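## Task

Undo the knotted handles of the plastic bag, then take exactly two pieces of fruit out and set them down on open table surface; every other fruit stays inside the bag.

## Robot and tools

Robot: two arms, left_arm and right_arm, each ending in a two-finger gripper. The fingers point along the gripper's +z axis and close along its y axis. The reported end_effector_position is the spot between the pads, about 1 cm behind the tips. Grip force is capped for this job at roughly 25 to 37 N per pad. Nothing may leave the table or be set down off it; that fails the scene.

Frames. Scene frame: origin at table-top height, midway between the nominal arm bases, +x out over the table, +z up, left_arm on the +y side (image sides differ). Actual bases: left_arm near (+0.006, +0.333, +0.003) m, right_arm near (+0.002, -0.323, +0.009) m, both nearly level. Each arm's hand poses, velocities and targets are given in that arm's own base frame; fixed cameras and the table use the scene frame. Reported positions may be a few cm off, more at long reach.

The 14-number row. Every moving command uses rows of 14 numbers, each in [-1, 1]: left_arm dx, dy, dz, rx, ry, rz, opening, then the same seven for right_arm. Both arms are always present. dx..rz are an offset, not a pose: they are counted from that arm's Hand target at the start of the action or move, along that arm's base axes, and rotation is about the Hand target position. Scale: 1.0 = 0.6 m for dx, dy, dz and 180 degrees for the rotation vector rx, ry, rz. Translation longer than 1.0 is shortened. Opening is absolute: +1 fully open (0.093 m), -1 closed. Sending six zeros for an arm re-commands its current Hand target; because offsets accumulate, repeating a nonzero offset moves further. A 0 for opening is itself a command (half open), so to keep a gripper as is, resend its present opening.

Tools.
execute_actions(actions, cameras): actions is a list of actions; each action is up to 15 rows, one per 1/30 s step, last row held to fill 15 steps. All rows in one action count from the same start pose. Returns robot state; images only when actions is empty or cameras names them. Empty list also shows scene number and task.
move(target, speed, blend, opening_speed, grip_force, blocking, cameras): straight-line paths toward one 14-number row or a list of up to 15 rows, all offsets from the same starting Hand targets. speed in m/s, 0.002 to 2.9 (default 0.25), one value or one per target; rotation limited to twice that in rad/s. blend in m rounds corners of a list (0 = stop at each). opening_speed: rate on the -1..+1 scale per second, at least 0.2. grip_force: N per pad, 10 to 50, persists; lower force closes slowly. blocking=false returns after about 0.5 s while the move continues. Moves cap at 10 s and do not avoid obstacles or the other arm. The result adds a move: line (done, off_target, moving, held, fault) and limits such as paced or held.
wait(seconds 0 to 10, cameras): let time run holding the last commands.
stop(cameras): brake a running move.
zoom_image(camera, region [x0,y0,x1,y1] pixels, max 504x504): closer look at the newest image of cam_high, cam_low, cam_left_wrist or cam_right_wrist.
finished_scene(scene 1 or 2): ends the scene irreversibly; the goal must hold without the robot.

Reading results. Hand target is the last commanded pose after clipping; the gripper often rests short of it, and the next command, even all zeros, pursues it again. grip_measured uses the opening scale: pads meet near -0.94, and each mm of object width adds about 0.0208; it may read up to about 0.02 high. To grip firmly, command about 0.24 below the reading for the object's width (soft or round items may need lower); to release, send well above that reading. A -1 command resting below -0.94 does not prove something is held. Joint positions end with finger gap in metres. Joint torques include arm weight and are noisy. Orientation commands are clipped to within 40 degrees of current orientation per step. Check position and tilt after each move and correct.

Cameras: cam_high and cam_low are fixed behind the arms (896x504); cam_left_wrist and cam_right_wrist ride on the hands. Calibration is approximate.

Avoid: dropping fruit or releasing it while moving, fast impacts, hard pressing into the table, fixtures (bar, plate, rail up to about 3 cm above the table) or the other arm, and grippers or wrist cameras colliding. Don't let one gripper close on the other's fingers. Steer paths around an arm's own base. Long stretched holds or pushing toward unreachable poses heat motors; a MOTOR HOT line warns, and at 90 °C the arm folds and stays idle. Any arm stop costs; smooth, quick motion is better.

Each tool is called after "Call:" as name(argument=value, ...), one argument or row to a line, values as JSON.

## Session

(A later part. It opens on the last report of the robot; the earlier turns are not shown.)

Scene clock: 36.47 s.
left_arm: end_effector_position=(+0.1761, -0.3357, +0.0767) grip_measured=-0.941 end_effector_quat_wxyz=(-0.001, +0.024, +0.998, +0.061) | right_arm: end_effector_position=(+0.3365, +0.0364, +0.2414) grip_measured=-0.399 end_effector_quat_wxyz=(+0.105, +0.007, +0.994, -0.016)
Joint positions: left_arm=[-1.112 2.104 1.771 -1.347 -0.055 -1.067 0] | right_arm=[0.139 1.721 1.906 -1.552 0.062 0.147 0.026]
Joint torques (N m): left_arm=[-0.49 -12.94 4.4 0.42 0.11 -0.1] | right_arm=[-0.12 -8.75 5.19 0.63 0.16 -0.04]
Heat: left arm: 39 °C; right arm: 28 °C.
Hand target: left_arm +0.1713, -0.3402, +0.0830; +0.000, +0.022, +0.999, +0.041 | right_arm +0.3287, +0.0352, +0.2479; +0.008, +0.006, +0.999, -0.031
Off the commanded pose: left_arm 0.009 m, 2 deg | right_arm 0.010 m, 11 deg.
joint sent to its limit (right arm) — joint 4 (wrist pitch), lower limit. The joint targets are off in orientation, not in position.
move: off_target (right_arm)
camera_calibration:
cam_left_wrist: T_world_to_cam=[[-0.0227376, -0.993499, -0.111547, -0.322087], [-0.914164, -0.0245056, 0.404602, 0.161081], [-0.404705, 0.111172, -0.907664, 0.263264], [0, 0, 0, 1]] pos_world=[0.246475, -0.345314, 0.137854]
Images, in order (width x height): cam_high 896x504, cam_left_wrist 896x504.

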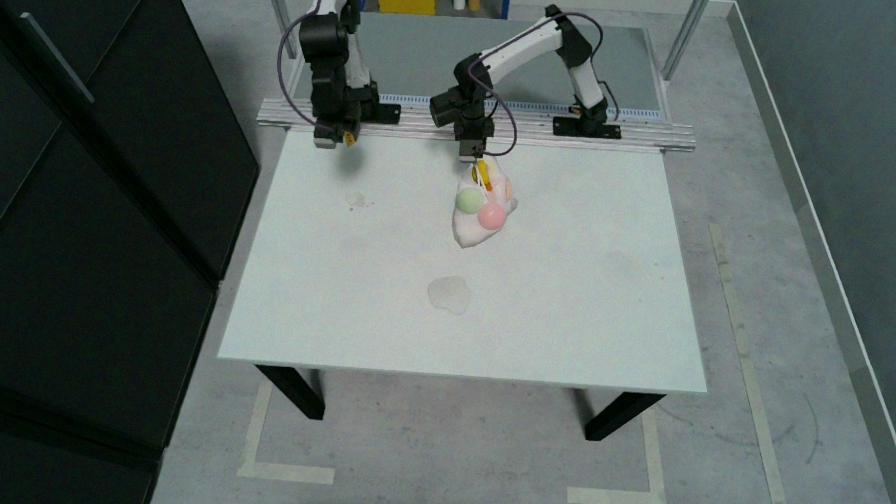

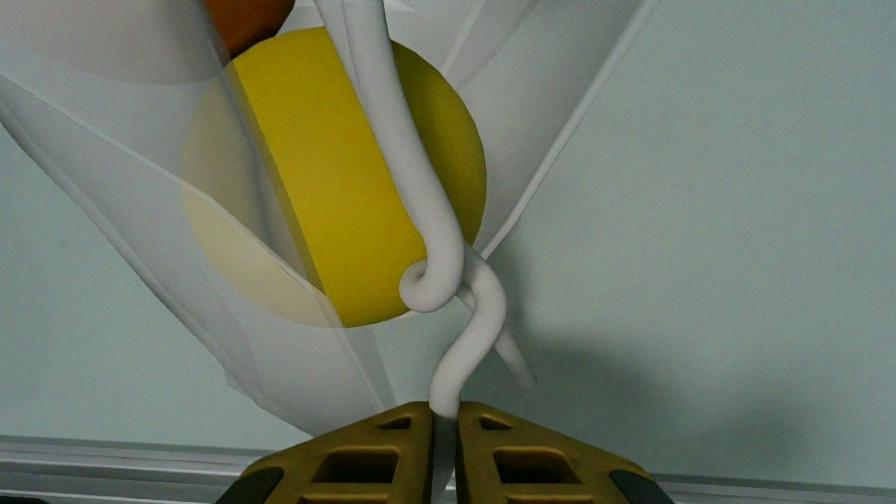

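Call:
move(
  target=[
    [-0.02,0.0,0.1,0,0,0,-1,0,0,0,0,0,0,-0.4],
  ],
  speed=0.06,
  cameras=["cam_left_wrist","cam_low"],
)

Call:
zoom_image(
  camera="cam_low",
  region=[440, 170, 640, 320],
)

Scene clock: 38.90 s.
left_arm: end_effector_position=(+0.1657, -0.3353, +0.1275) grip_measured=-0.941 end_effector_quat_wxyz=(+0.000, +0.022, +0.998, +0.062) | right_arm: end_effector_position=(+0.3365, +0.0364, +0.2414) grip_measured=-0.399 end_effector_quat_wxyz=(+0.105, +0.007, +0.994, -0.016)
Joint positions: left_arm=[-1.136 2.085 1.944 -1.541 -0.054 -1.095 0] | right_arm=[0.139 1.721 1.906 -1.552 0.062 0.147 0.026]
Joint torques (N m): left_arm=[-0.76 -12.55 7.9 0.08 0.12 -0.11] | right_arm=[-0.24 -8.81 5.07 0.64 0.17 -0.02]
Heat: left arm: 39 °C; right arm: 28 °C.
Hand target: left_arm +0.1594, -0.3402, +0.1430; +0.001, +0.022, +0.999, +0.042 | right_arm +0.3287, +0.0352, +0.2479; +0.008, +0.006, +0.999, -0.031
Off the commanded pose: left_arm 0.018 m, 2 deg | right_arm 0.010 m, 11 deg.
joint sent to its limit (right arm) — joint 4 (wrist pitch), lower limit. The joint targets are off in orientation, not in position.
move: off_target (left_arm, right_arm)
camera_calibration:
cam_left_wrist: T_world_to_cam=[[-0.0184717, -0.99335, -0.113641, -0.316621], [-0.914707, -0.0291026, 0.403069, 0.129867], [-0.403696, 0.111394, -0.908086, 0.305016], [0, 0, 0, 1]] pos_world=[0.236075, -0.344713, 0.188654]
Images, in order (width x height): cam_low 896x504, cam_left_wrist 896x504.

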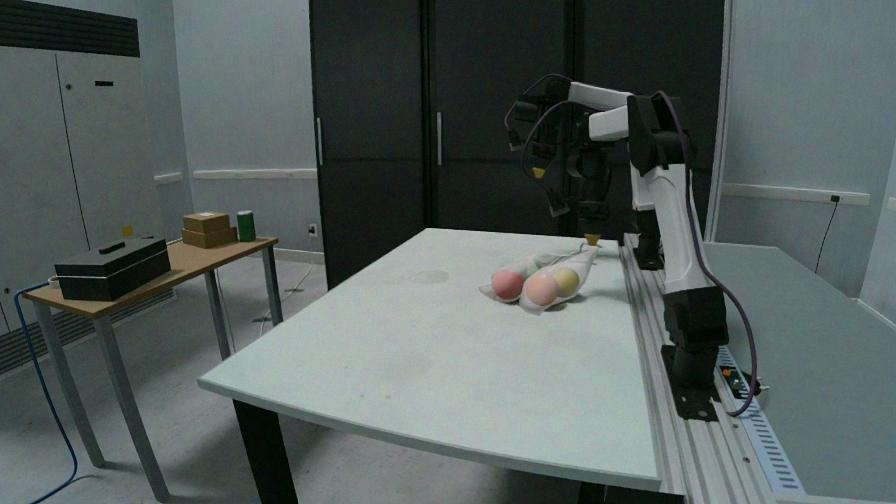

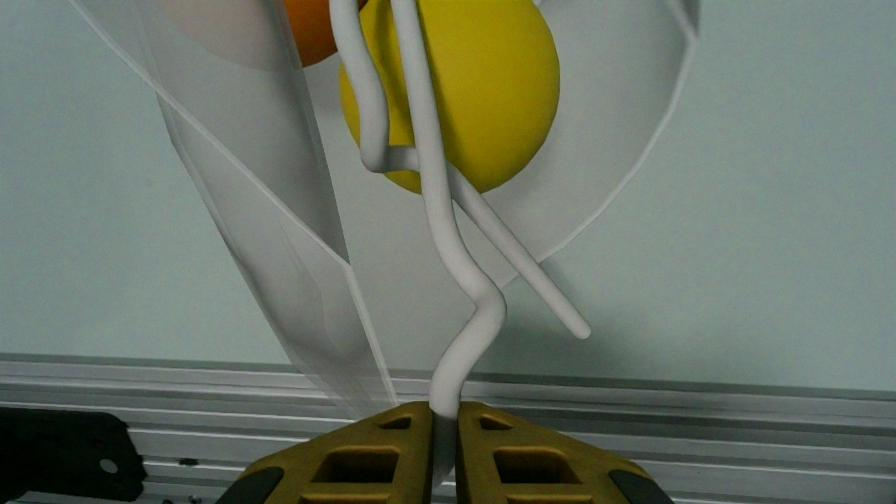

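Scaled by 2.520 from the camera's 896x504 image, which has a finer 1280x720 frame.

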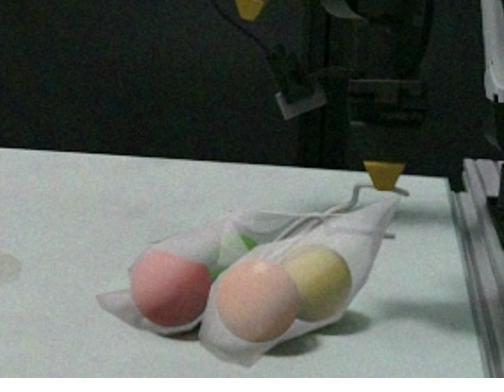

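Call:
move(
  target=[
    [0.03,-0.2,0.05,0,0,0,-1,0,0,0,0,0,0,-0.4],
  ],
  speed=0.08,
  cameras=["cam_left_wrist","cam_low"],
)

Call:
zoom_image(
  camera="cam_low",
  region=[440, 170, 640, 320],
)

Scene clock: 41.77 s.
left_arm: end_effector_position=(+0.1834, -0.4525, +0.1758) grip_measured=-0.941 end_effector_quat_wxyz=(+0.068, +0.025, +0.993, -0.095) | right_arm: end_effector_position=(+0.3365, +0.0364, +0.2414) grip_measured=-0.399 end_effector_quat_wxyz=(+0.105, +0.007, +0.994, -0.016)
Joint positions: left_arm=[-1.204 2.362 2.585 -1.566 -0.053 -1.148 0] | right_arm=[0.139 1.721 1.906 -1.552 0.062 0.147 0.026]
Joint torques (N m): left_arm=[-0.77 -10.67 8.12 0.86 0.07 -0.12] | right_arm=[-0.12 -8.79 5.19 0.63 0.17 -0.03]
Heat: left arm: 39 °C; right arm: 28 °C.
Hand target: left_arm +0.1774, -0.4602, +0.1729; +0.000, +0.022, +0.999, +0.042 | right_arm +0.3287, +0.0352, +0.2479; +0.008, +0.006, +0.999, -0.031
Off the commanded pose: left_arm 0.010 m, 17 deg | right_arm 0.010 m, 11 deg.
joint sent to its limit (left arm) — joint 4 (wrist pitch), lower limit. The joint targets are off in orientation, not in position.
joint sent to its limit (right arm) — joint 4 (wrist pitch), lower limit. The joint targets are off in orientation, not in position.
move: off_target (left_arm, right_arm)
camera_calibration:
cam_left_wrist: T_world_to_cam=[[-0.038558, -0.979444, 0.197997, -0.472047], [-0.958431, 0.0923077, 0.269979, 0.2095], [-0.282706, -0.179357, -0.942289, 0.221292], [0, 0, 0, 1]] pos_world=[0.24515, -0.441992, 0.245425]
Images, in order (width x height): cam_low 896x504, cam_left_wrist 896x504.

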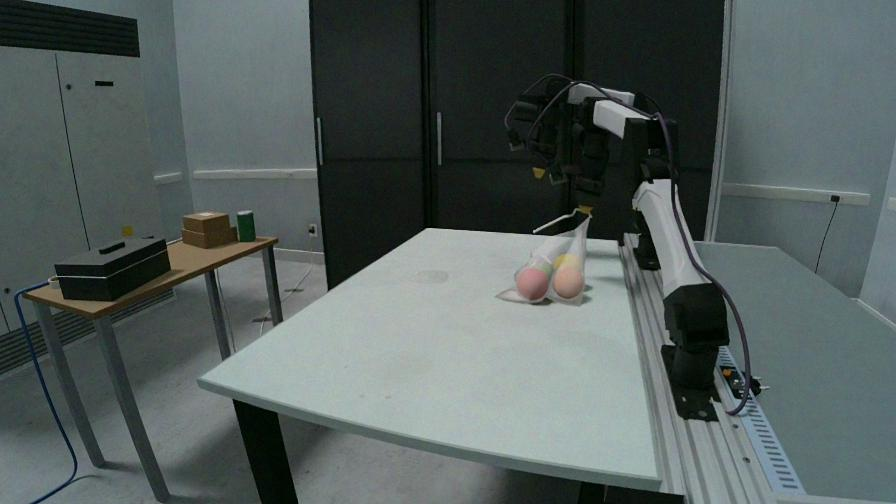

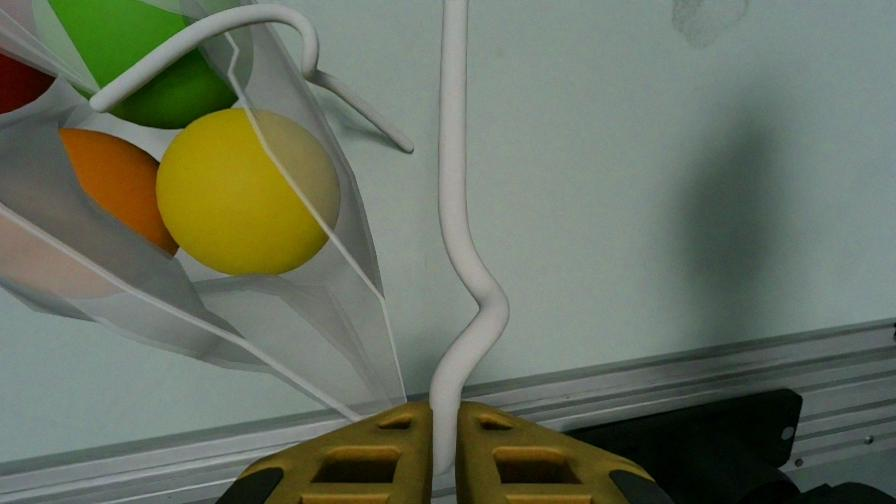

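Scaled by 2.520 from the camera's 896x504 image, which has a finer 1280x720 frame.

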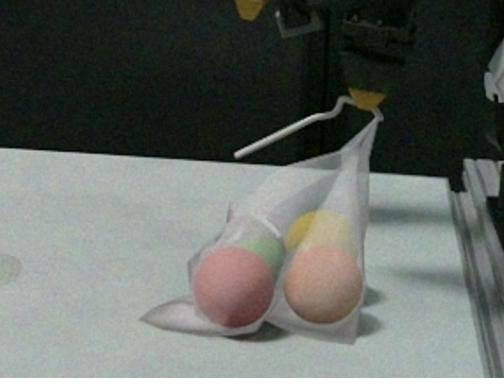

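Call:
move(
  target=[
    [0.15,-0.2,0.05,0,0,0,-1,0,0,0,0,0,0,-0.4],
    [0.25,-0.2,-0.1,0,0,0,-1,0,0,0,0,0,0,-0.4],
    [0.25,-0.2,-0.1,0,0,0,-0.3,0,0,0,0,0,0,-0.4],
    [0.25,-0.2,0.15,0,0,0,-0.3,0,0,0,0,0,0,-0.4],
    [0,0.1,0.25,0,0,0,0.5,0,0,0,0,0,0,-0.4],
  ],
  speed=0.13,
  cameras=["all"],
)

Call:
zoom_image(
  camera="cam_high",
  region=[380, 120, 600, 300],
)

Scene clock: 53.30 s.
left_arm: end_effector_position=(+0.3221, -0.5737, +0.2348) grip_measured=-0.302 end_effector_quat_wxyz=(+0.246, +0.024, +0.892, -0.378) | right_arm: end_effector_position=(+0.3365, +0.0364, +0.2414) grip_measured=-0.399 end_effector_quat_wxyz=(+0.105, +0.007, +0.994, -0.016)
Joint positions: left_arm=[-1.069 2.572 2.838 -0.901 -0.04 -0.997 0.031] | right_arm=[0.139 1.721 1.906 -1.552 0.062 0.147 0.026]
Joint torques (N m): left_arm=[-0.01 -17.26 8.99 1.82 -0.09 0.11] | right_arm=[-0.09 -8.76 5.09 0.63 0.17 -0.04]
Heat: left arm: 43 °C; right arm: 29 °C.
Hand target: left_arm +0.3177, -0.5680, +0.2658; +0.254, +0.026, +0.886, -0.386 (not the last commanded pose) | right_arm +0.3287, +0.0352, +0.2479; +0.008, +0.006, +0.999, -0.031
Tool commands: left_gripper/opening=-0.3 right_gripper/opening=-0.4
Off the commanded pose: left_arm 0.243 m, 58 deg; orientation clipped | right_arm 0.010 m, 11 deg.
elbow stopped short (left arm): the move would have taken joint 3 (elbow) straighter than the controller allows.
joint sent to its limit (right arm) — joint 4 (wrist pitch), lower limit. The joint targets are off in orientation, not in position.
move: off_target (left_arm, right_arm; path cut at 10 s); path passed 4 of 5 targets; target 5's new opening was not sent; target 3's new opening was sent with left_arm's hand 0.008 m and 45 deg from that target; limits=paced
camera_calibration:
cam_left_wrist: T_world_to_cam=[[-0.210273, -0.701383, 0.681063, -0.495678], [-0.977314, 0.132757, -0.165022, 0.46912], [0.0253276, -0.700313, -0.713387, -0.157459], [0, 0, 0, 1]] pos_world=[0.358238, -0.520209, 0.302674]
cam_right_wrist: T_world_to_cam=[[-0.00598731, -0.998028, 0.0624845, 0.0188923], [-0.971548, 0.0206005, 0.235946, 0.308784], [-0.236768, -0.059294, -0.969755, 0.405485], [0, 0, 0, 1]] pos_world=[0.396118, 0.0365367, 0.319184]

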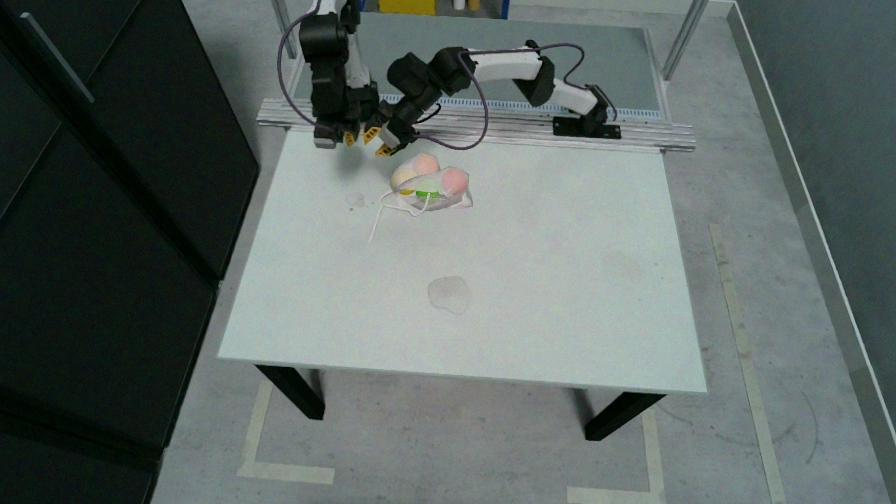

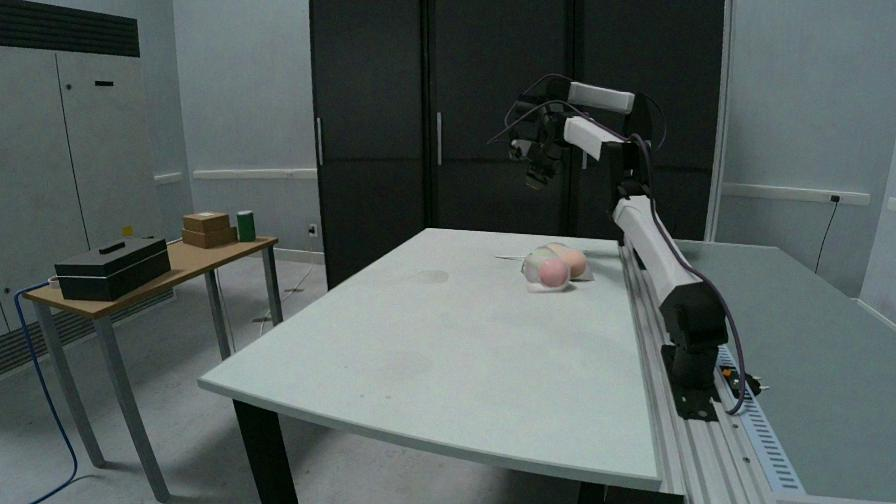

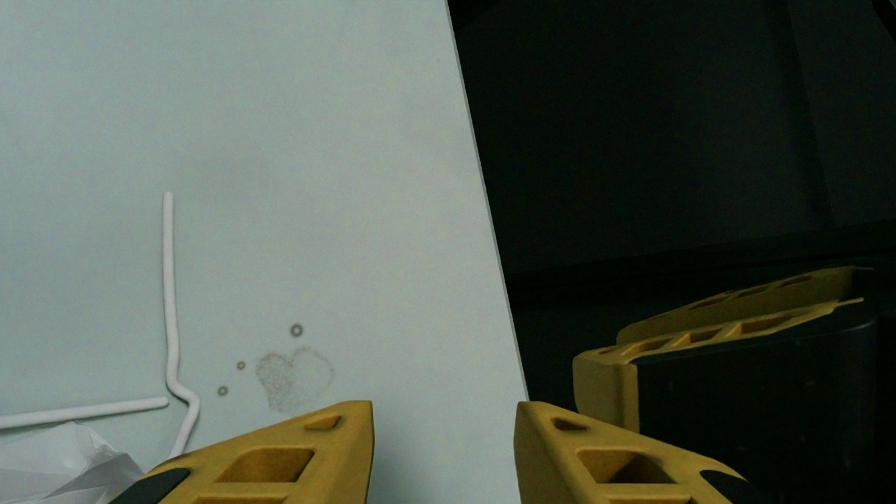

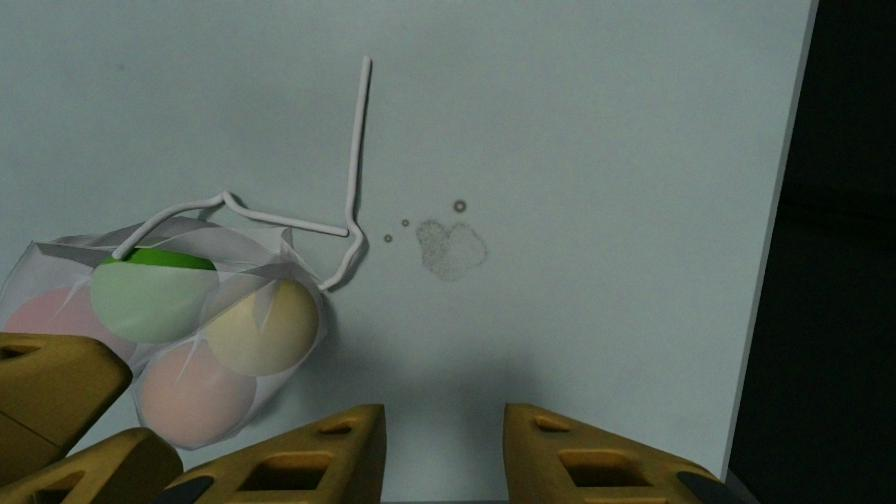

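Scaled by 2.291 from the camera's 896x504 image, which has a finer 1280x720 frame.

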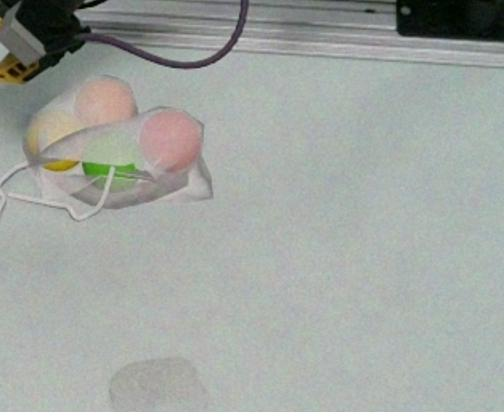

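Call:
move(
  target=[
    [0.0,0.3,0.1,0,0,0,-0.45,0,0.0,0,0,0,0,-0.4],
  ],
  speed=0.2,
)

Scene clock: 57.27 s.
left_arm: end_effector_position=(+0.3211, -0.3873, +0.3256) grip_measured=-0.448 end_effector_quat_wxyz=(+0.256, +0.017, +0.888, -0.381) | right_arm: end_effector_position=(+0.3365, +0.0364, +0.2414) grip_measured=-0.399 end_effector_quat_wxyz=(+0.105, +0.007, +0.994, -0.016)
Joint positions: left_arm=[-0.834 1.773 1.914 -0.765 0.135 -0.865 0.024] | right_arm=[0.139 1.721 1.906 -1.552 0.062 0.147 0.026]
Joint torques (N m): left_arm=[0.16 -9.95 5.42 2.14 0.21 0.16] | right_arm=[-0.14 -8.83 5.18 0.63 0.18 -0.01]
Heat: left arm: 45 °C; right arm: 29 °C.
Hand target: left_arm +0.3178, -0.3880, +0.3257; +0.254, +0.026, +0.886, -0.386 | right_arm +0.3287, +0.0352, +0.2479; +0.008, +0.006, +0.999, -0.031
Off the commanded pose: left_arm 0.003 m, 1 deg | right_arm 0.010 m, 11 deg.
joint sent to its limit (right arm) — joint 4 (wrist pitch), lower limit. The joint targets are off in orientation, not in position.
move: off_target (right_arm)

Call:
move(
  target=[
    [-0.015,-0.03,-0.2,0.255,0.168,0.017,-0.45,0,0.0,0,0,0,0,-0.4],
  ],
  speed=0.3,
  cameras=["cam_left_wrist","cam_right_wrist"],
)

Scene clock: 60.07 s.
left_arm: end_effector_position=(+0.3134, -0.4048, +0.2226) grip_measured=-0.448 end_effector_quat_wxyz=(+0.122, +0.001, +0.979, -0.164) | right_arm: end_effector_position=(+0.3365, +0.0364, +0.2414) grip_measured=-0.399 end_effector_quat_wxyz=(+0.105, +0.007, +0.994, -0.016)
Joint positions: left_arm=[-0.909 2.383 2.777 -1.552 0.01 -0.909 0.024] | right_arm=[0.139 1.721 1.906 -1.552 0.062 0.147 0.026]
Joint torques (N m): left_arm=[-0.76 -10.65 4.21 1.11 -0.13 -0.06] | right_arm=[-0.03 -8.8 5.07 0.63 0.16 -0.03]
Heat: left arm: 44 °C; right arm: 29 °C.
Hand target: left_arm +0.3086, -0.4060, +0.2058; +0.001, +0.000, +1.000, -0.001 | right_arm +0.3287, +0.0352, +0.2479; +0.008, +0.006, +0.999, -0.031
Off the commanded pose: left_arm 0.018 m, 24 deg | right_arm 0.010 m, 11 deg.
joint sent to its limit (left arm) — joint 4 (wrist pitch), lower limit. The joint targets are off in orientation, not in position.
joint sent to its limit (right arm) — joint 4 (wrist pitch), lower limit. The joint targets are off in orientation, not in position.
move: off_target (left_arm, right_arm)
camera_calibration:
cam_left_wrist: T_world_to_cam=[[-0.0197374, -0.941234, 0.337178, -0.450927], [-0.984296, 0.077463, 0.15862, 0.343954], [-0.175418, -0.328753, -0.927982, 0.213531], [0, 0, 0, 1]] pos_world=[0.36711, -0.380873, 0.295637]
cam_right_wrist: T_world_to_cam=[[-0.00598731, -0.998028, 0.0624845, 0.0188923], [-0.971548, 0.0206005, 0.235946, 0.308784], [-0.236768, -0.059294, -0.969755, 0.405485], [0, 0, 0, 1]] pos_world=[0.396118, 0.0365367, 0.319184]
Images, in order (width x height): cam_left_wrist 896x504, cam_right_wrist 896x504.

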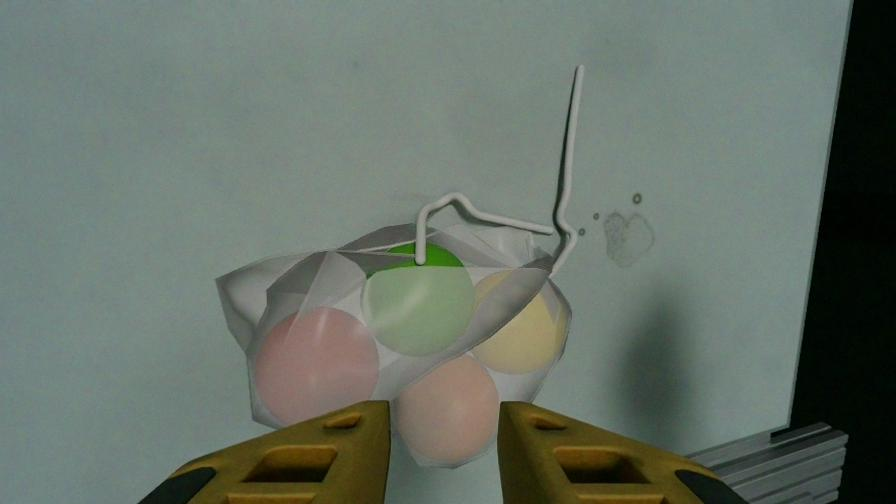

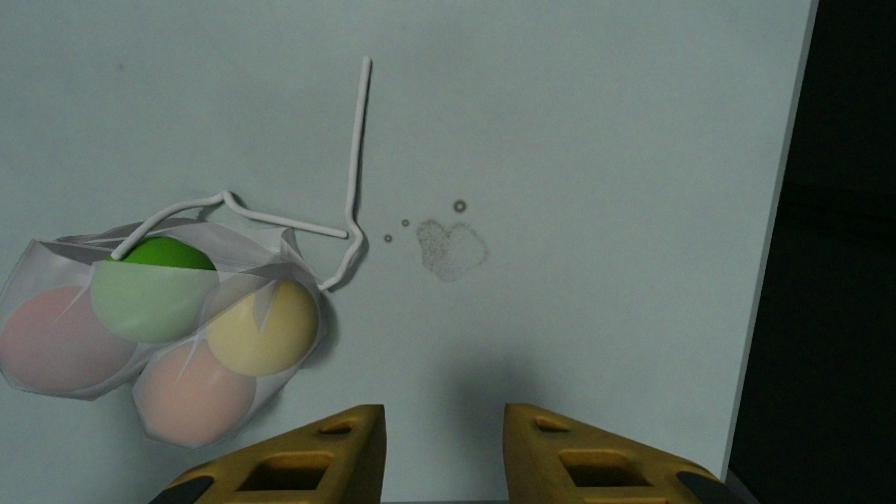

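Call:
move(
  target=[
    [0.027,-0.065,-0.16,0,0,0,-0.45,0,0.0,0,0,0,0,-0.4],
  ],
  speed=0.2,
  cameras=["cam_left_wrist"],
)

Scene clock: 62.30 s.
left_arm: end_effector_position=(+0.3247, -0.4348, +0.1108) grip_measured=-0.448 end_effector_quat_wxyz=(+0.074, +0.000, +0.992, -0.105) | right_arm: end_effector_position=(+0.3365, +0.0364, +0.2414) grip_measured=-0.399 end_effector_quat_wxyz=(+0.105, +0.007, +0.994, -0.016)
Joint positions: left_arm=[-0.927 2.647 2.842 -1.509 0.007 -0.929 0.024] | right_arm=[0.139 1.721 1.906 -1.552 0.062 0.147 0.026]
Joint torques (N m): left_arm=[-0.83 -12.78 7.99 1.13 -0.11 -0.1] | right_arm=[-0.13 -8.76 5.07 0.63 0.16 -0.02]
Heat: left arm: 44 °C; right arm: 30 °C.
Hand target: left_arm +0.3248, -0.4451, +0.1099; +0.001, +0.000, +1.000, -0.001 | right_arm +0.3287, +0.0352, +0.2479; +0.008, +0.006, +0.999, -0.031
Off the commanded pose: left_arm 0.010 m, 15 deg | right_arm 0.010 m, 11 deg.
elbow stopped short (left arm): the move would have taken joint 3 (elbow) straighter than the controller allows.
joint sent to its limit (right arm) — joint 4 (wrist pitch), lower limit. The joint targets are off in orientation, not in position.
move: off_target (left_arm, right_arm)
camera_calibration:
cam_left_wrist: T_world_to_cam=[[0.00894069, -0.975207, 0.221114, -0.452583], [-0.963828, 0.0504995, 0.261697, 0.34524], [-0.266375, -0.215455, -0.93948, 0.18191], [0, 0, 0, 1]] pos_world=[0.385254, -0.419603, 0.180625]
Images, in order (width x height): cam_left_wrist 896x504.

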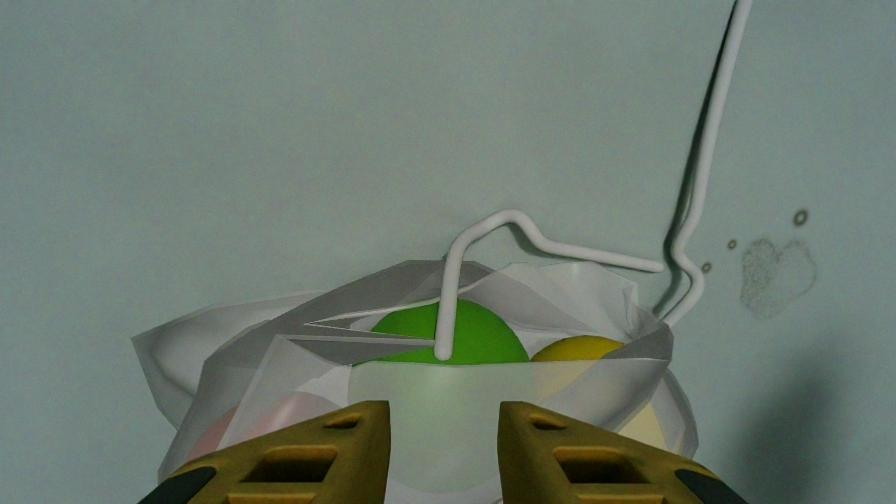

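Call:
move(
  target=[
    [-0.004,0,-0.085,0,0,0,-0.45,0,0.0,0,0,0,0,-0.4],
    [-0.004,0,-0.085,0,0,0,-1,0,0.0,0,0,0,0,-0.4],
  ],
  speed=0.1,
  cameras=["cam_left_wrist"],
)

Scene clock: 65.17 s.
left_arm: end_effector_position=(+0.3228, -0.4348, +0.0640) grip_measured=-0.973 end_effector_quat_wxyz=(+0.049, -0.001, +0.996, -0.071) | right_arm: end_effector_position=(+0.3365, +0.0364, +0.2414) grip_measured=-0.399 end_effector_quat_wxyz=(+0.105, +0.007, +0.994, -0.016)
Joint positions: left_arm=[-0.93 2.737 2.842 -1.504 0.007 -0.933 0] | right_arm=[0.139 1.721 1.906 -1.552 0.062 0.147 0.026]
Joint torques (N m): left_arm=[-0.95 -12.57 8.02 0.96 -0.11 -0.09] | right_arm=[-0.12 -8.8 5.12 0.66 0.17 -0.02]
Heat: left arm: 44 °C; right arm: 30 °C.
Hand target: left_arm +0.3225, -0.4449, +0.0588; +0.001, +0.000, +1.000, -0.001 | right_arm +0.3287, +0.0352, +0.2479; +0.008, +0.006, +0.999, -0.031
Off the commanded pose: left_arm 0.011 m, 10 deg | right_arm 0.010 m, 11 deg.
elbow stopped short (left arm): the move would have taken joint 3 (elbow) straighter than the controller allows.
joint sent to its limit (right arm) — joint 4 (wrist pitch), lower limit. The joint targets are off in orientation, not in position.
move: off_target (left_arm, right_arm); target 2's new opening was sent with left_arm's hand 0.012 m and 10 deg from that target
camera_calibration:
cam_left_wrist: T_world_to_cam=[[0.0199844, -0.987834, 0.154221, -0.447022], [-0.949074, 0.0297661, 0.313645, 0.338689], [-0.31442, -0.152635, -0.936933, 0.180175], [0, 0, 0, 1]] pos_world=[0.387024, -0.424164, 0.131524]
Images, in order (width x height): cam_left_wrist 896x504.

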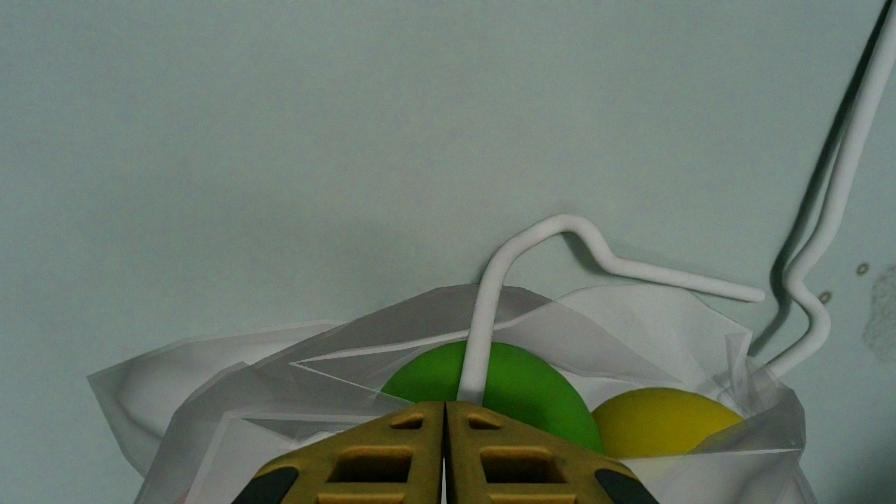

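Call:
move(
  target=[
    [0.01,0,0.04,0,0,0,-0.45,0,0.0,0,0,0,0,-0.4],
    [0.012,-0.011,-0.014,0,0,0,-0.45,0,0.0,0,0,0,0,-0.4],
    [0.012,-0.011,-0.014,0,0,0,-1,0,0.0,0,0,0,0,-0.4],
  ],
  speed=0.1,
  cameras=["cam_left_wrist"],
)

Scene clock: 68.93 s.
left_arm: end_effector_position=(+0.3289, -0.4429, +0.0555) grip_measured=-0.973 end_effector_quat_wxyz=(+0.057, -0.001, +0.995, -0.082) | right_arm: end_effector_position=(+0.3365, +0.0364, +0.2414) grip_measured=-0.399 end_effector_quat_wxyz=(+0.105, +0.007, +0.994, -0.016)
Joint positions: left_arm=[-0.93 2.757 2.842 -1.457 0.006 -0.933 0] | right_arm=[0.139 1.721 1.906 -1.552 0.062 0.147 0.026]
Joint torques (N m): left_arm=[-0.59 -12.72 8.12 1.01 -0.11 -0.06] | right_arm=[-0.14 -8.84 5.15 0.64 0.17 -0.03]
Heat: left arm: 44 °C; right arm: 30 °C.
Hand target: left_arm +0.3297, -0.4516, +0.0504; +0.001, +0.000, +1.000, -0.001 | right_arm +0.3287, +0.0352, +0.2479; +0.008, +0.006, +0.999, -0.031
Off the commanded pose: left_arm 0.010 m, 11 deg | right_arm 0.010 m, 11 deg.
elbow stopped short (left arm): the move would have taken joint 3 (elbow) straighter than the controller allows.
joint sent to its limit (right arm) — joint 4 (wrist pitch), lower limit. The joint targets are off in orientation, not in position.
move: off_target (left_arm, right_arm); target 3's new opening was sent with left_arm's hand 0.010 m and 11 deg from that target
camera_calibration:
cam_left_wrist: T_world_to_cam=[[0.0174418, -0.984339, 0.175419, -0.45257], [-0.954031, 0.0361168, 0.297524, 0.352664], [-0.2992, -0.172544, -0.93846, 0.159049], [0, 0, 0, 1]] pos_world=[0.391934, -0.430777, 0.123724]
Images, in order (width x height): cam_left_wrist 896x504.

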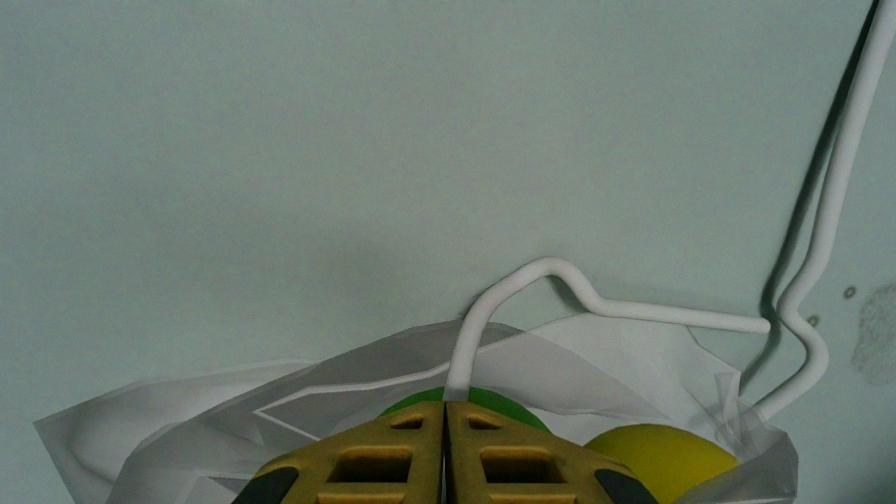

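Call:
move(
  target=[
    [0,-0.003,0.04,0,0,0,-0.45,0,0.0,0,0,0,0,-0.4],
    [0.003,-0.004,-0.02,0,0,0,-0.45,0,0.0,0,0,0,0,-0.4],
    [0.003,-0.004,-0.02,0,0,0,-1,0,0.0,0,0,0,0,-0.4],
  ],
  speed=0.1,
  cameras=["cam_left_wrist"],
)

Scene clock: 72.80 s.
left_arm: end_effector_position=(+0.3307, -0.4453, +0.0438) grip_measured=-0.942 end_effector_quat_wxyz=(+0.055, -0.001, +0.995, -0.080) | right_arm: end_effector_position=(+0.3365, +0.0364, +0.2414) grip_measured=-0.399 end_effector_quat_wxyz=(+0.105, +0.007, +0.994, -0.016)
Joint positions: left_arm=[-0.93 2.781 2.842 -1.438 0.006 -0.933 0] | right_arm=[0.139 1.721 1.906 -1.552 0.062 0.147 0.026]
Joint torques (N m): left_arm=[-0.61 -12.82 8.09 1 -0.11 -0.06] | right_arm=[-0.17 -8.83 5.14 0.64 0.19 -0.04]
Heat: left arm: 45 °C; right arm: 30 °C.
Hand target: left_arm +0.3315, -0.4540, +0.0385; +0.001, +0.000, +1.000, -0.001 | right_arm +0.3287, +0.0352, +0.2479; +0.008, +0.006, +0.999, -0.031
Off the commanded pose: left_arm 0.010 m, 11 deg | right_arm 0.010 m, 11 deg.
elbow stopped short (left arm): the move would have taken joint 3 (elbow) straighter than the controller allows.
joint sent to its limit (right arm) — joint 4 (wrist pitch), lower limit. The joint targets are off in orientation, not in position.
move: off_target (left_arm, right_arm); target 3's new opening was sent with left_arm's hand 0.010 m and 11 deg from that target
camera_calibration:
cam_left_wrist: T_world_to_cam=[[0.017928, -0.98497, 0.171793, -0.453151], [-0.953234, 0.0350084, 0.300198, 0.357082], [-0.3017, -0.169141, -0.93828, 0.150564], [0, 0, 0, 1]] pos_world=[0.393932, -0.433375, 0.111924]
Images, in order (width x height): cam_left_wrist 896x504.

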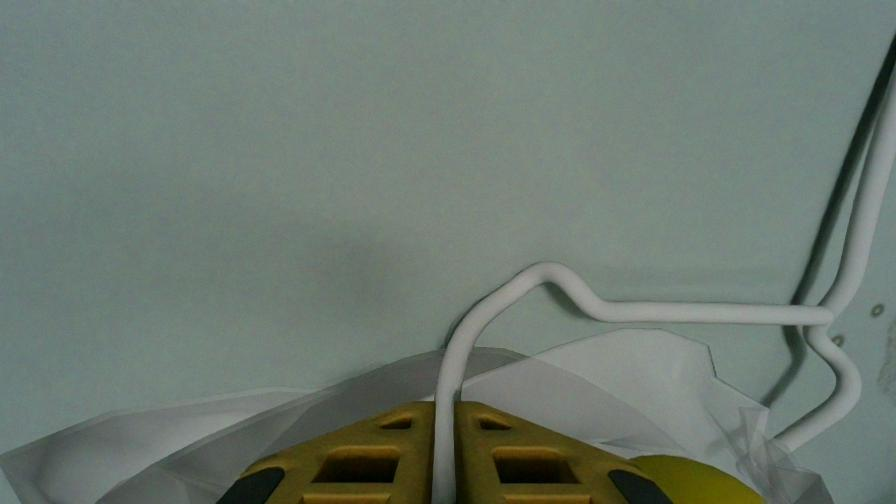

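Call:
move(
  target=[
    [0,0,0.08,0,0,0,-1,0,0.0,0,0,0,0,-0.4],
    [-0.14,0.08,0.13,0,0,0,-1,0,-0.1,0.1,0,0,0,0.9],
    [-0.22,0.1,0.1,0,0,0,-1,0,-0.1,0.1,0,0,0,0.9],
  ],
  speed=0.1,
  cameras=["all"],
)

Scene clock: 78.27 s.
left_arm: end_effector_position=(+0.2015, -0.3903, +0.0881) grip_measured=-0.942 end_effector_quat_wxyz=(-0.010, +0.001, +1.000, +0.016) | right_arm: end_effector_position=(+0.3336, -0.0244, +0.2935) grip_measured=+0.899 end_effector_quat_wxyz=(+0.185, +0.004, +0.982, -0.039)
Joint positions: left_arm=[-1.093 2.306 2.149 -1.452 0.003 -1.091 0] | right_arm=[-0.042 1.635 1.992 -1.552 0.062 -0.046 0.088]
Joint torques (N m): left_arm=[-0.51 -14.94 4.51 0.54 -0.07 -0.11] | right_arm=[-0.23 -7.5 7.9 0.96 0.16 0]
Heat: left arm: 47 °C; right arm: 30 °C.
Hand target: left_arm +0.1994, -0.3939, +0.0983; +0.001, +0.000, +1.000, -0.001 | right_arm +0.3287, -0.0247, +0.3079; +0.007, +0.006, +0.999, -0.031
Off the commanded pose: left_arm 0.011 m, 2 deg | right_arm 0.015 m, 20 deg.
elbow stopped short (left arm): the move would have taken joint 3 (elbow) straighter than the controller allows.
joint sent to its limit (right arm) — joint 4 (wrist pitch), lower limit. The joint targets are off in orientation, not in position.
move: off_target (left_arm, right_arm); target 2's new opening was sent with right_arm's hand 0.015 m and 20 deg from that target
camera_calibration:
cam_left_wrist: T_world_to_cam=[[0.0232812, -0.999484, -0.0221214, -0.393941], [-0.905432, -0.0304614, 0.423398, 0.172606], [-0.423853, 0.0101722, -0.905674, 0.254104], [0, 0, 0, 1]] pos_world=[0.273158, -0.391065, 0.14834]
cam_right_wrist: T_world_to_cam=[[-0.0146173, -0.994051, 0.107933, -0.0554301], [-0.996904, 0.0228291, 0.0752434, 0.350548], [-0.0772598, -0.106499, -0.991307, 0.403646], [0, 0, 0, 1]] pos_world=[0.379838, -0.0201151, 0.379744]

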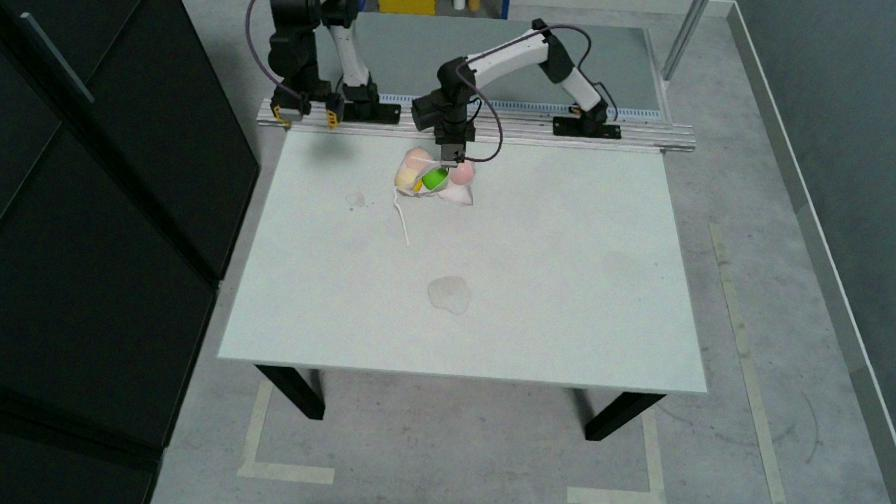

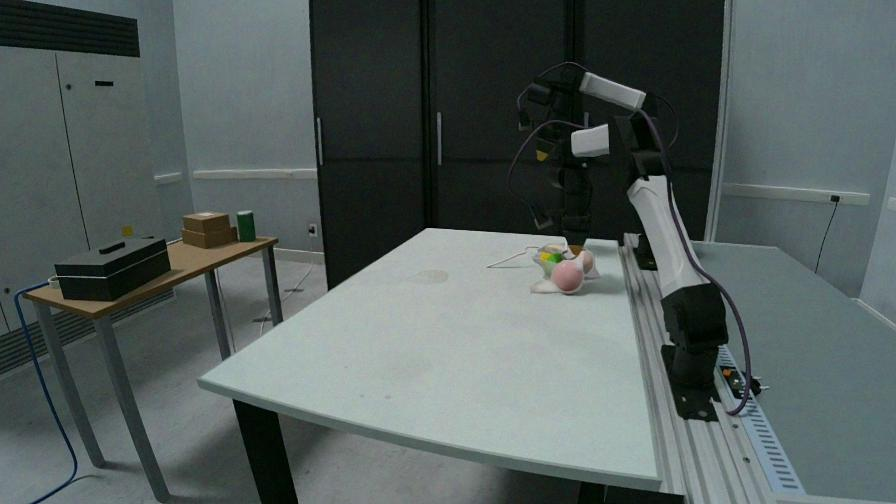

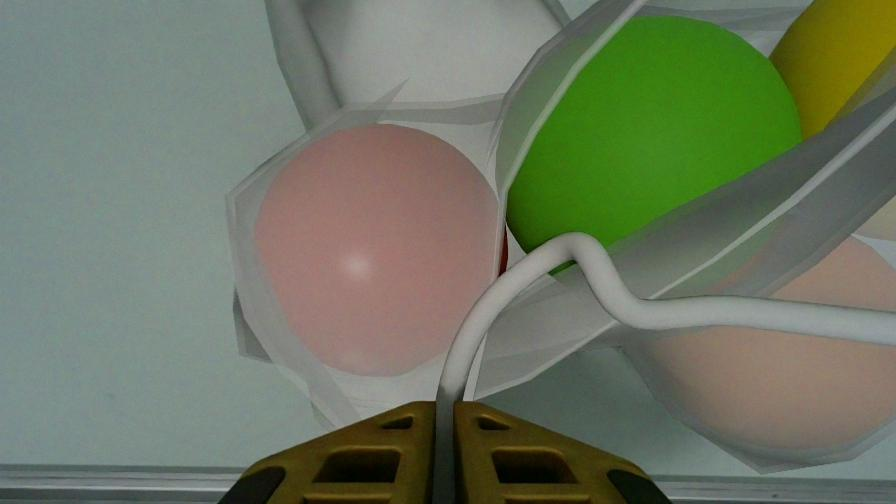

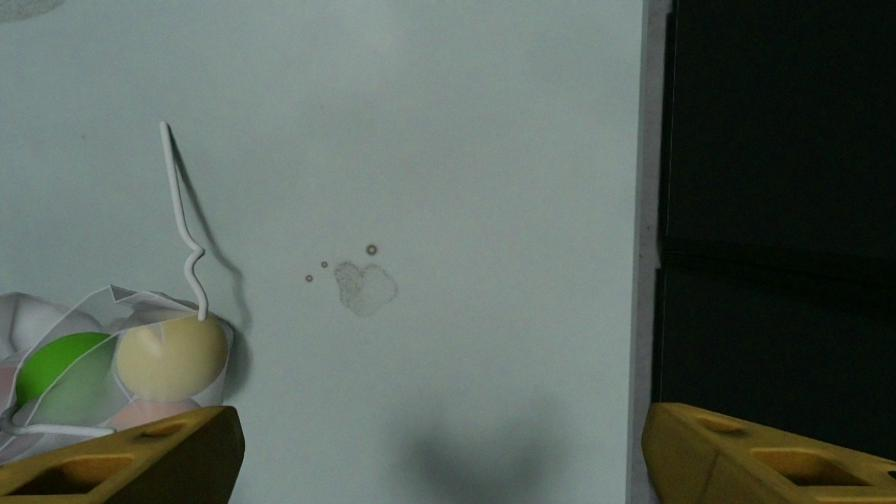

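Call:
move(
  target=[
    [-0.06,0.06,0.01,0,0,0,-1,-0.11,0.34,-0.1,0,0,0,0.9],
  ],
  speed=0.1,
  cameras=["cam_left_wrist","cam_right_wrist"],
)

Scene clock: 81.93 s.
left_arm: end_effector_position=(+0.1712, -0.3596, +0.0965) grip_measured=-0.942 end_effector_quat_wxyz=(-0.008, -0.001, +1.000, +0.012) | right_arm: end_effector_position=(+0.2765, +0.1412, +0.2663) grip_measured=+0.899 end_effector_quat_wxyz=(+0.151, -0.011, +0.988, +0.014)
Joint positions: left_arm=[-1.125 2.099 1.848 -1.349 0.003 -1.126 0] | right_arm=[0.54 1.579 1.838 -1.552 0.126 0.5 0.088]
Joint torques (N m): left_arm=[-0.76 -13.07 4.53 0.53 -0.08 -0.11] | right_arm=[-0.14 -5.14 6.02 0.87 0.2 0.01]
Heat: left arm: 48 °C; right arm: 31 °C.
Hand target: left_arm +0.1675, -0.3620, +0.1037; +0.001, +0.000, +1.000, -0.001 (not the last commanded pose) | right_arm +0.2767, +0.1408, +0.2664; +0.151, -0.012, +0.988, +0.014 (not the last commanded pose)
Off the commanded pose: left_arm 0.011 m, 2 deg | right_arm 0.045 m, 17 deg.
move: held (right_arm; a check stopped the path), off_target (left_arm; braked when a check withheld steps of right_arm); limits=held
pose unreachable (right arm): on one or more control steps of this call, first in action 0 (counted from 0), this arm could not follow its commanded pose, so it was not sent that pose on those steps. It may still have moved: this result reports where it is.
cause: moving toward the commanded pose would bring a part of the arm too close to another arm (this arm's fingers and the left arm's wrist (the part past joint 4), 19 mm apart when this arm was first held).
camera_calibration:
cam_left_wrist: T_world_to_cam=[[0.0267715, -0.999533, -0.0147625, -0.363675], [-0.907382, -0.0304946, 0.419199, 0.143254], [-0.419453, 0.0021726, -0.907774, 0.24517], [0, 0, 0, 1]] pos_world=[0.24256, -0.359669, 0.157139]
cam_right_wrist: T_world_to_cam=[[0.0358505, -0.999325, 0.00806128, 0.124636], [-0.988862, -0.0343069, 0.144826, 0.279283], [-0.144452, -0.0131636, -0.989424, 0.394818], [0, 0, 0, 1]] pos_world=[0.328737, 0.139331, 0.349191]
Images, in order (width x height): cam_left_wrist 896x504, cam_right_wrist 896x504.

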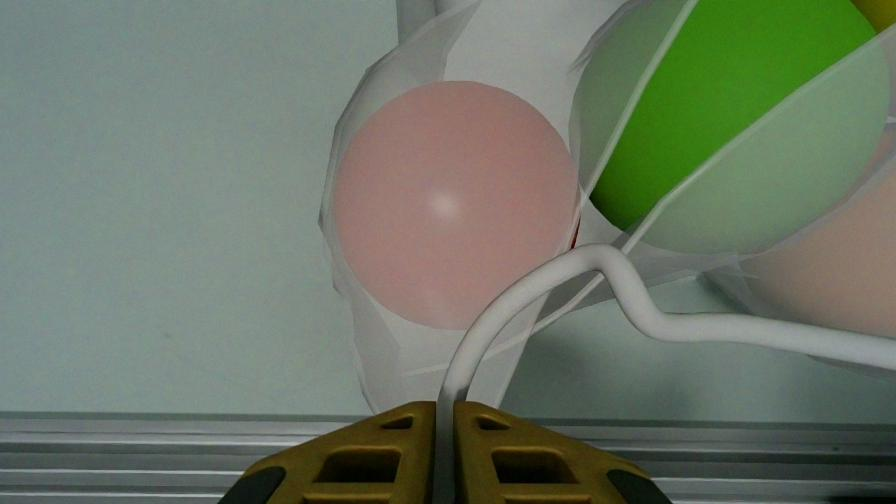

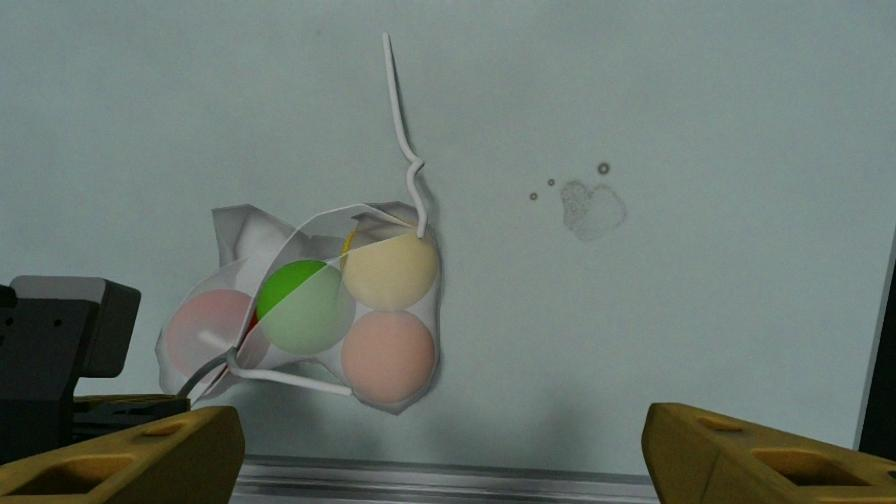

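Call:
move(
  target=[
    [0,0,-0.08,0,0,0,-1,0,-0.1,0,0,0,0,0.9],
    [0,0,-0.08,0,0,0,-0.4,0,-0.1,0,0,0,0,0.9],
    [0,0.0,0.16,0,0,0,-0.4,0,-0.1,0,0,0,0,0.9],
    [0.1,0.4,0.16,0,0,0,-0.4,0,-0.1,0,0,0,0,0.9],
  ],
  speed=0.15,
)

Call:
move(
  target=[0,0,0,0,0,0,-0.4,-0.08,0.24,-0.1,0,0,0.14,0.9],
  cameras=["cam_right_wrist"],
)

Scene clock: 89.63 s.
left_arm: end_effector_position=(+0.2338, -0.1265, +0.1995) grip_measured=-0.402 end_effector_quat_wxyz=(+0.014, -0.004, +1.000, -0.009) | right_arm: end_effector_position=(+0.2770, +0.0790, +0.2645) grip_measured=+0.899 end_effector_quat_wxyz=(+0.143, -0.009, +0.990, +0.005)
Joint positions: left_arm=[-0.494 1.548 1.565 -1.555 0.002 -0.503 0.026] | right_arm=[0.324 1.496 1.753 -1.552 0.079 0.295 0.088]
Joint torques (N m): left_arm=[0.51 -7.28 4.41 0.39 -0.02 0.11] | right_arm=[-0.36 -5.78 5.07 1.06 0.03 -0.03]
Heat: left arm: 48 °C; right arm: 30 °C.
Hand target: left_arm +0.2274, -0.1220, +0.1997; +0.001, +0.000, +1.000, -0.001 | right_arm +0.2766, +0.0807, +0.2665; +0.151, -0.012, +0.988, +0.014
Off the commanded pose: left_arm 0.008 m, 2 deg | right_arm 0.003 m, 1 deg.
joint sent to its limit (left arm) — joint 4 (wrist pitch), lower limit. The joint targets still meet the commanded pose.
move: done

Scene clock: 91.20 s.
left_arm: end_effector_position=(+0.2338, -0.1265, +0.1995) grip_measured=-0.402 end_effector_quat_wxyz=(+0.014, -0.004, +1.000, -0.009) | right_arm: end_effector_position=(+0.2257, +0.2200, +0.2121) grip_measured=+0.899 end_effector_quat_wxyz=(+0.145, -0.229, +0.962, +0.047)
Joint positions: left_arm=[-0.494 1.548 1.565 -1.555 0.002 -0.502 0.026] | right_arm=[0.815 1.5 1.528 -1.304 0.08 0.337 0.088]
Joint torques (N m): left_arm=[0.46 -7.23 4.48 0.38 -0.02 0.15] | right_arm=[0.1 -3.74 5.81 1.17 0.19 0.13]
Heat: left arm: 47 °C; right arm: 30 °C.
Hand target: left_arm +0.2274, -0.1220, +0.1997; +0.001, +0.000, +1.000, -0.001 | right_arm +0.2286, +0.2247, +0.2064; +0.144, -0.227, +0.962, +0.046
Off the commanded pose: left_arm 0.008 m, 2 deg | right_arm 0.008 m, 0 deg.
joint sent to its limit (left arm) — joint 4 (wrist pitch), lower limit. The joint targets still meet the commanded pose.
move: done
camera_calibration:
cam_right_wrist: T_world_to_cam=[[0.461178, -0.887261, 0.00913247, 0.0848495], [-0.878726, -0.455265, 0.143438, 0.307607], [-0.123109, -0.0741752, -0.989617, 0.343559], [0, 0, 0, 1]] pos_world=[0.273467, 0.24081, 0.295094]
Images, in order (width x height): cam_right_wrist 896x504.

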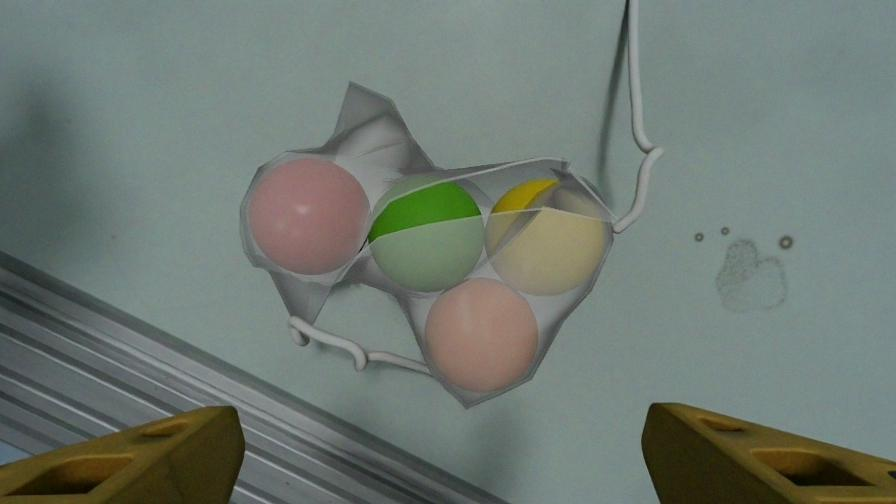

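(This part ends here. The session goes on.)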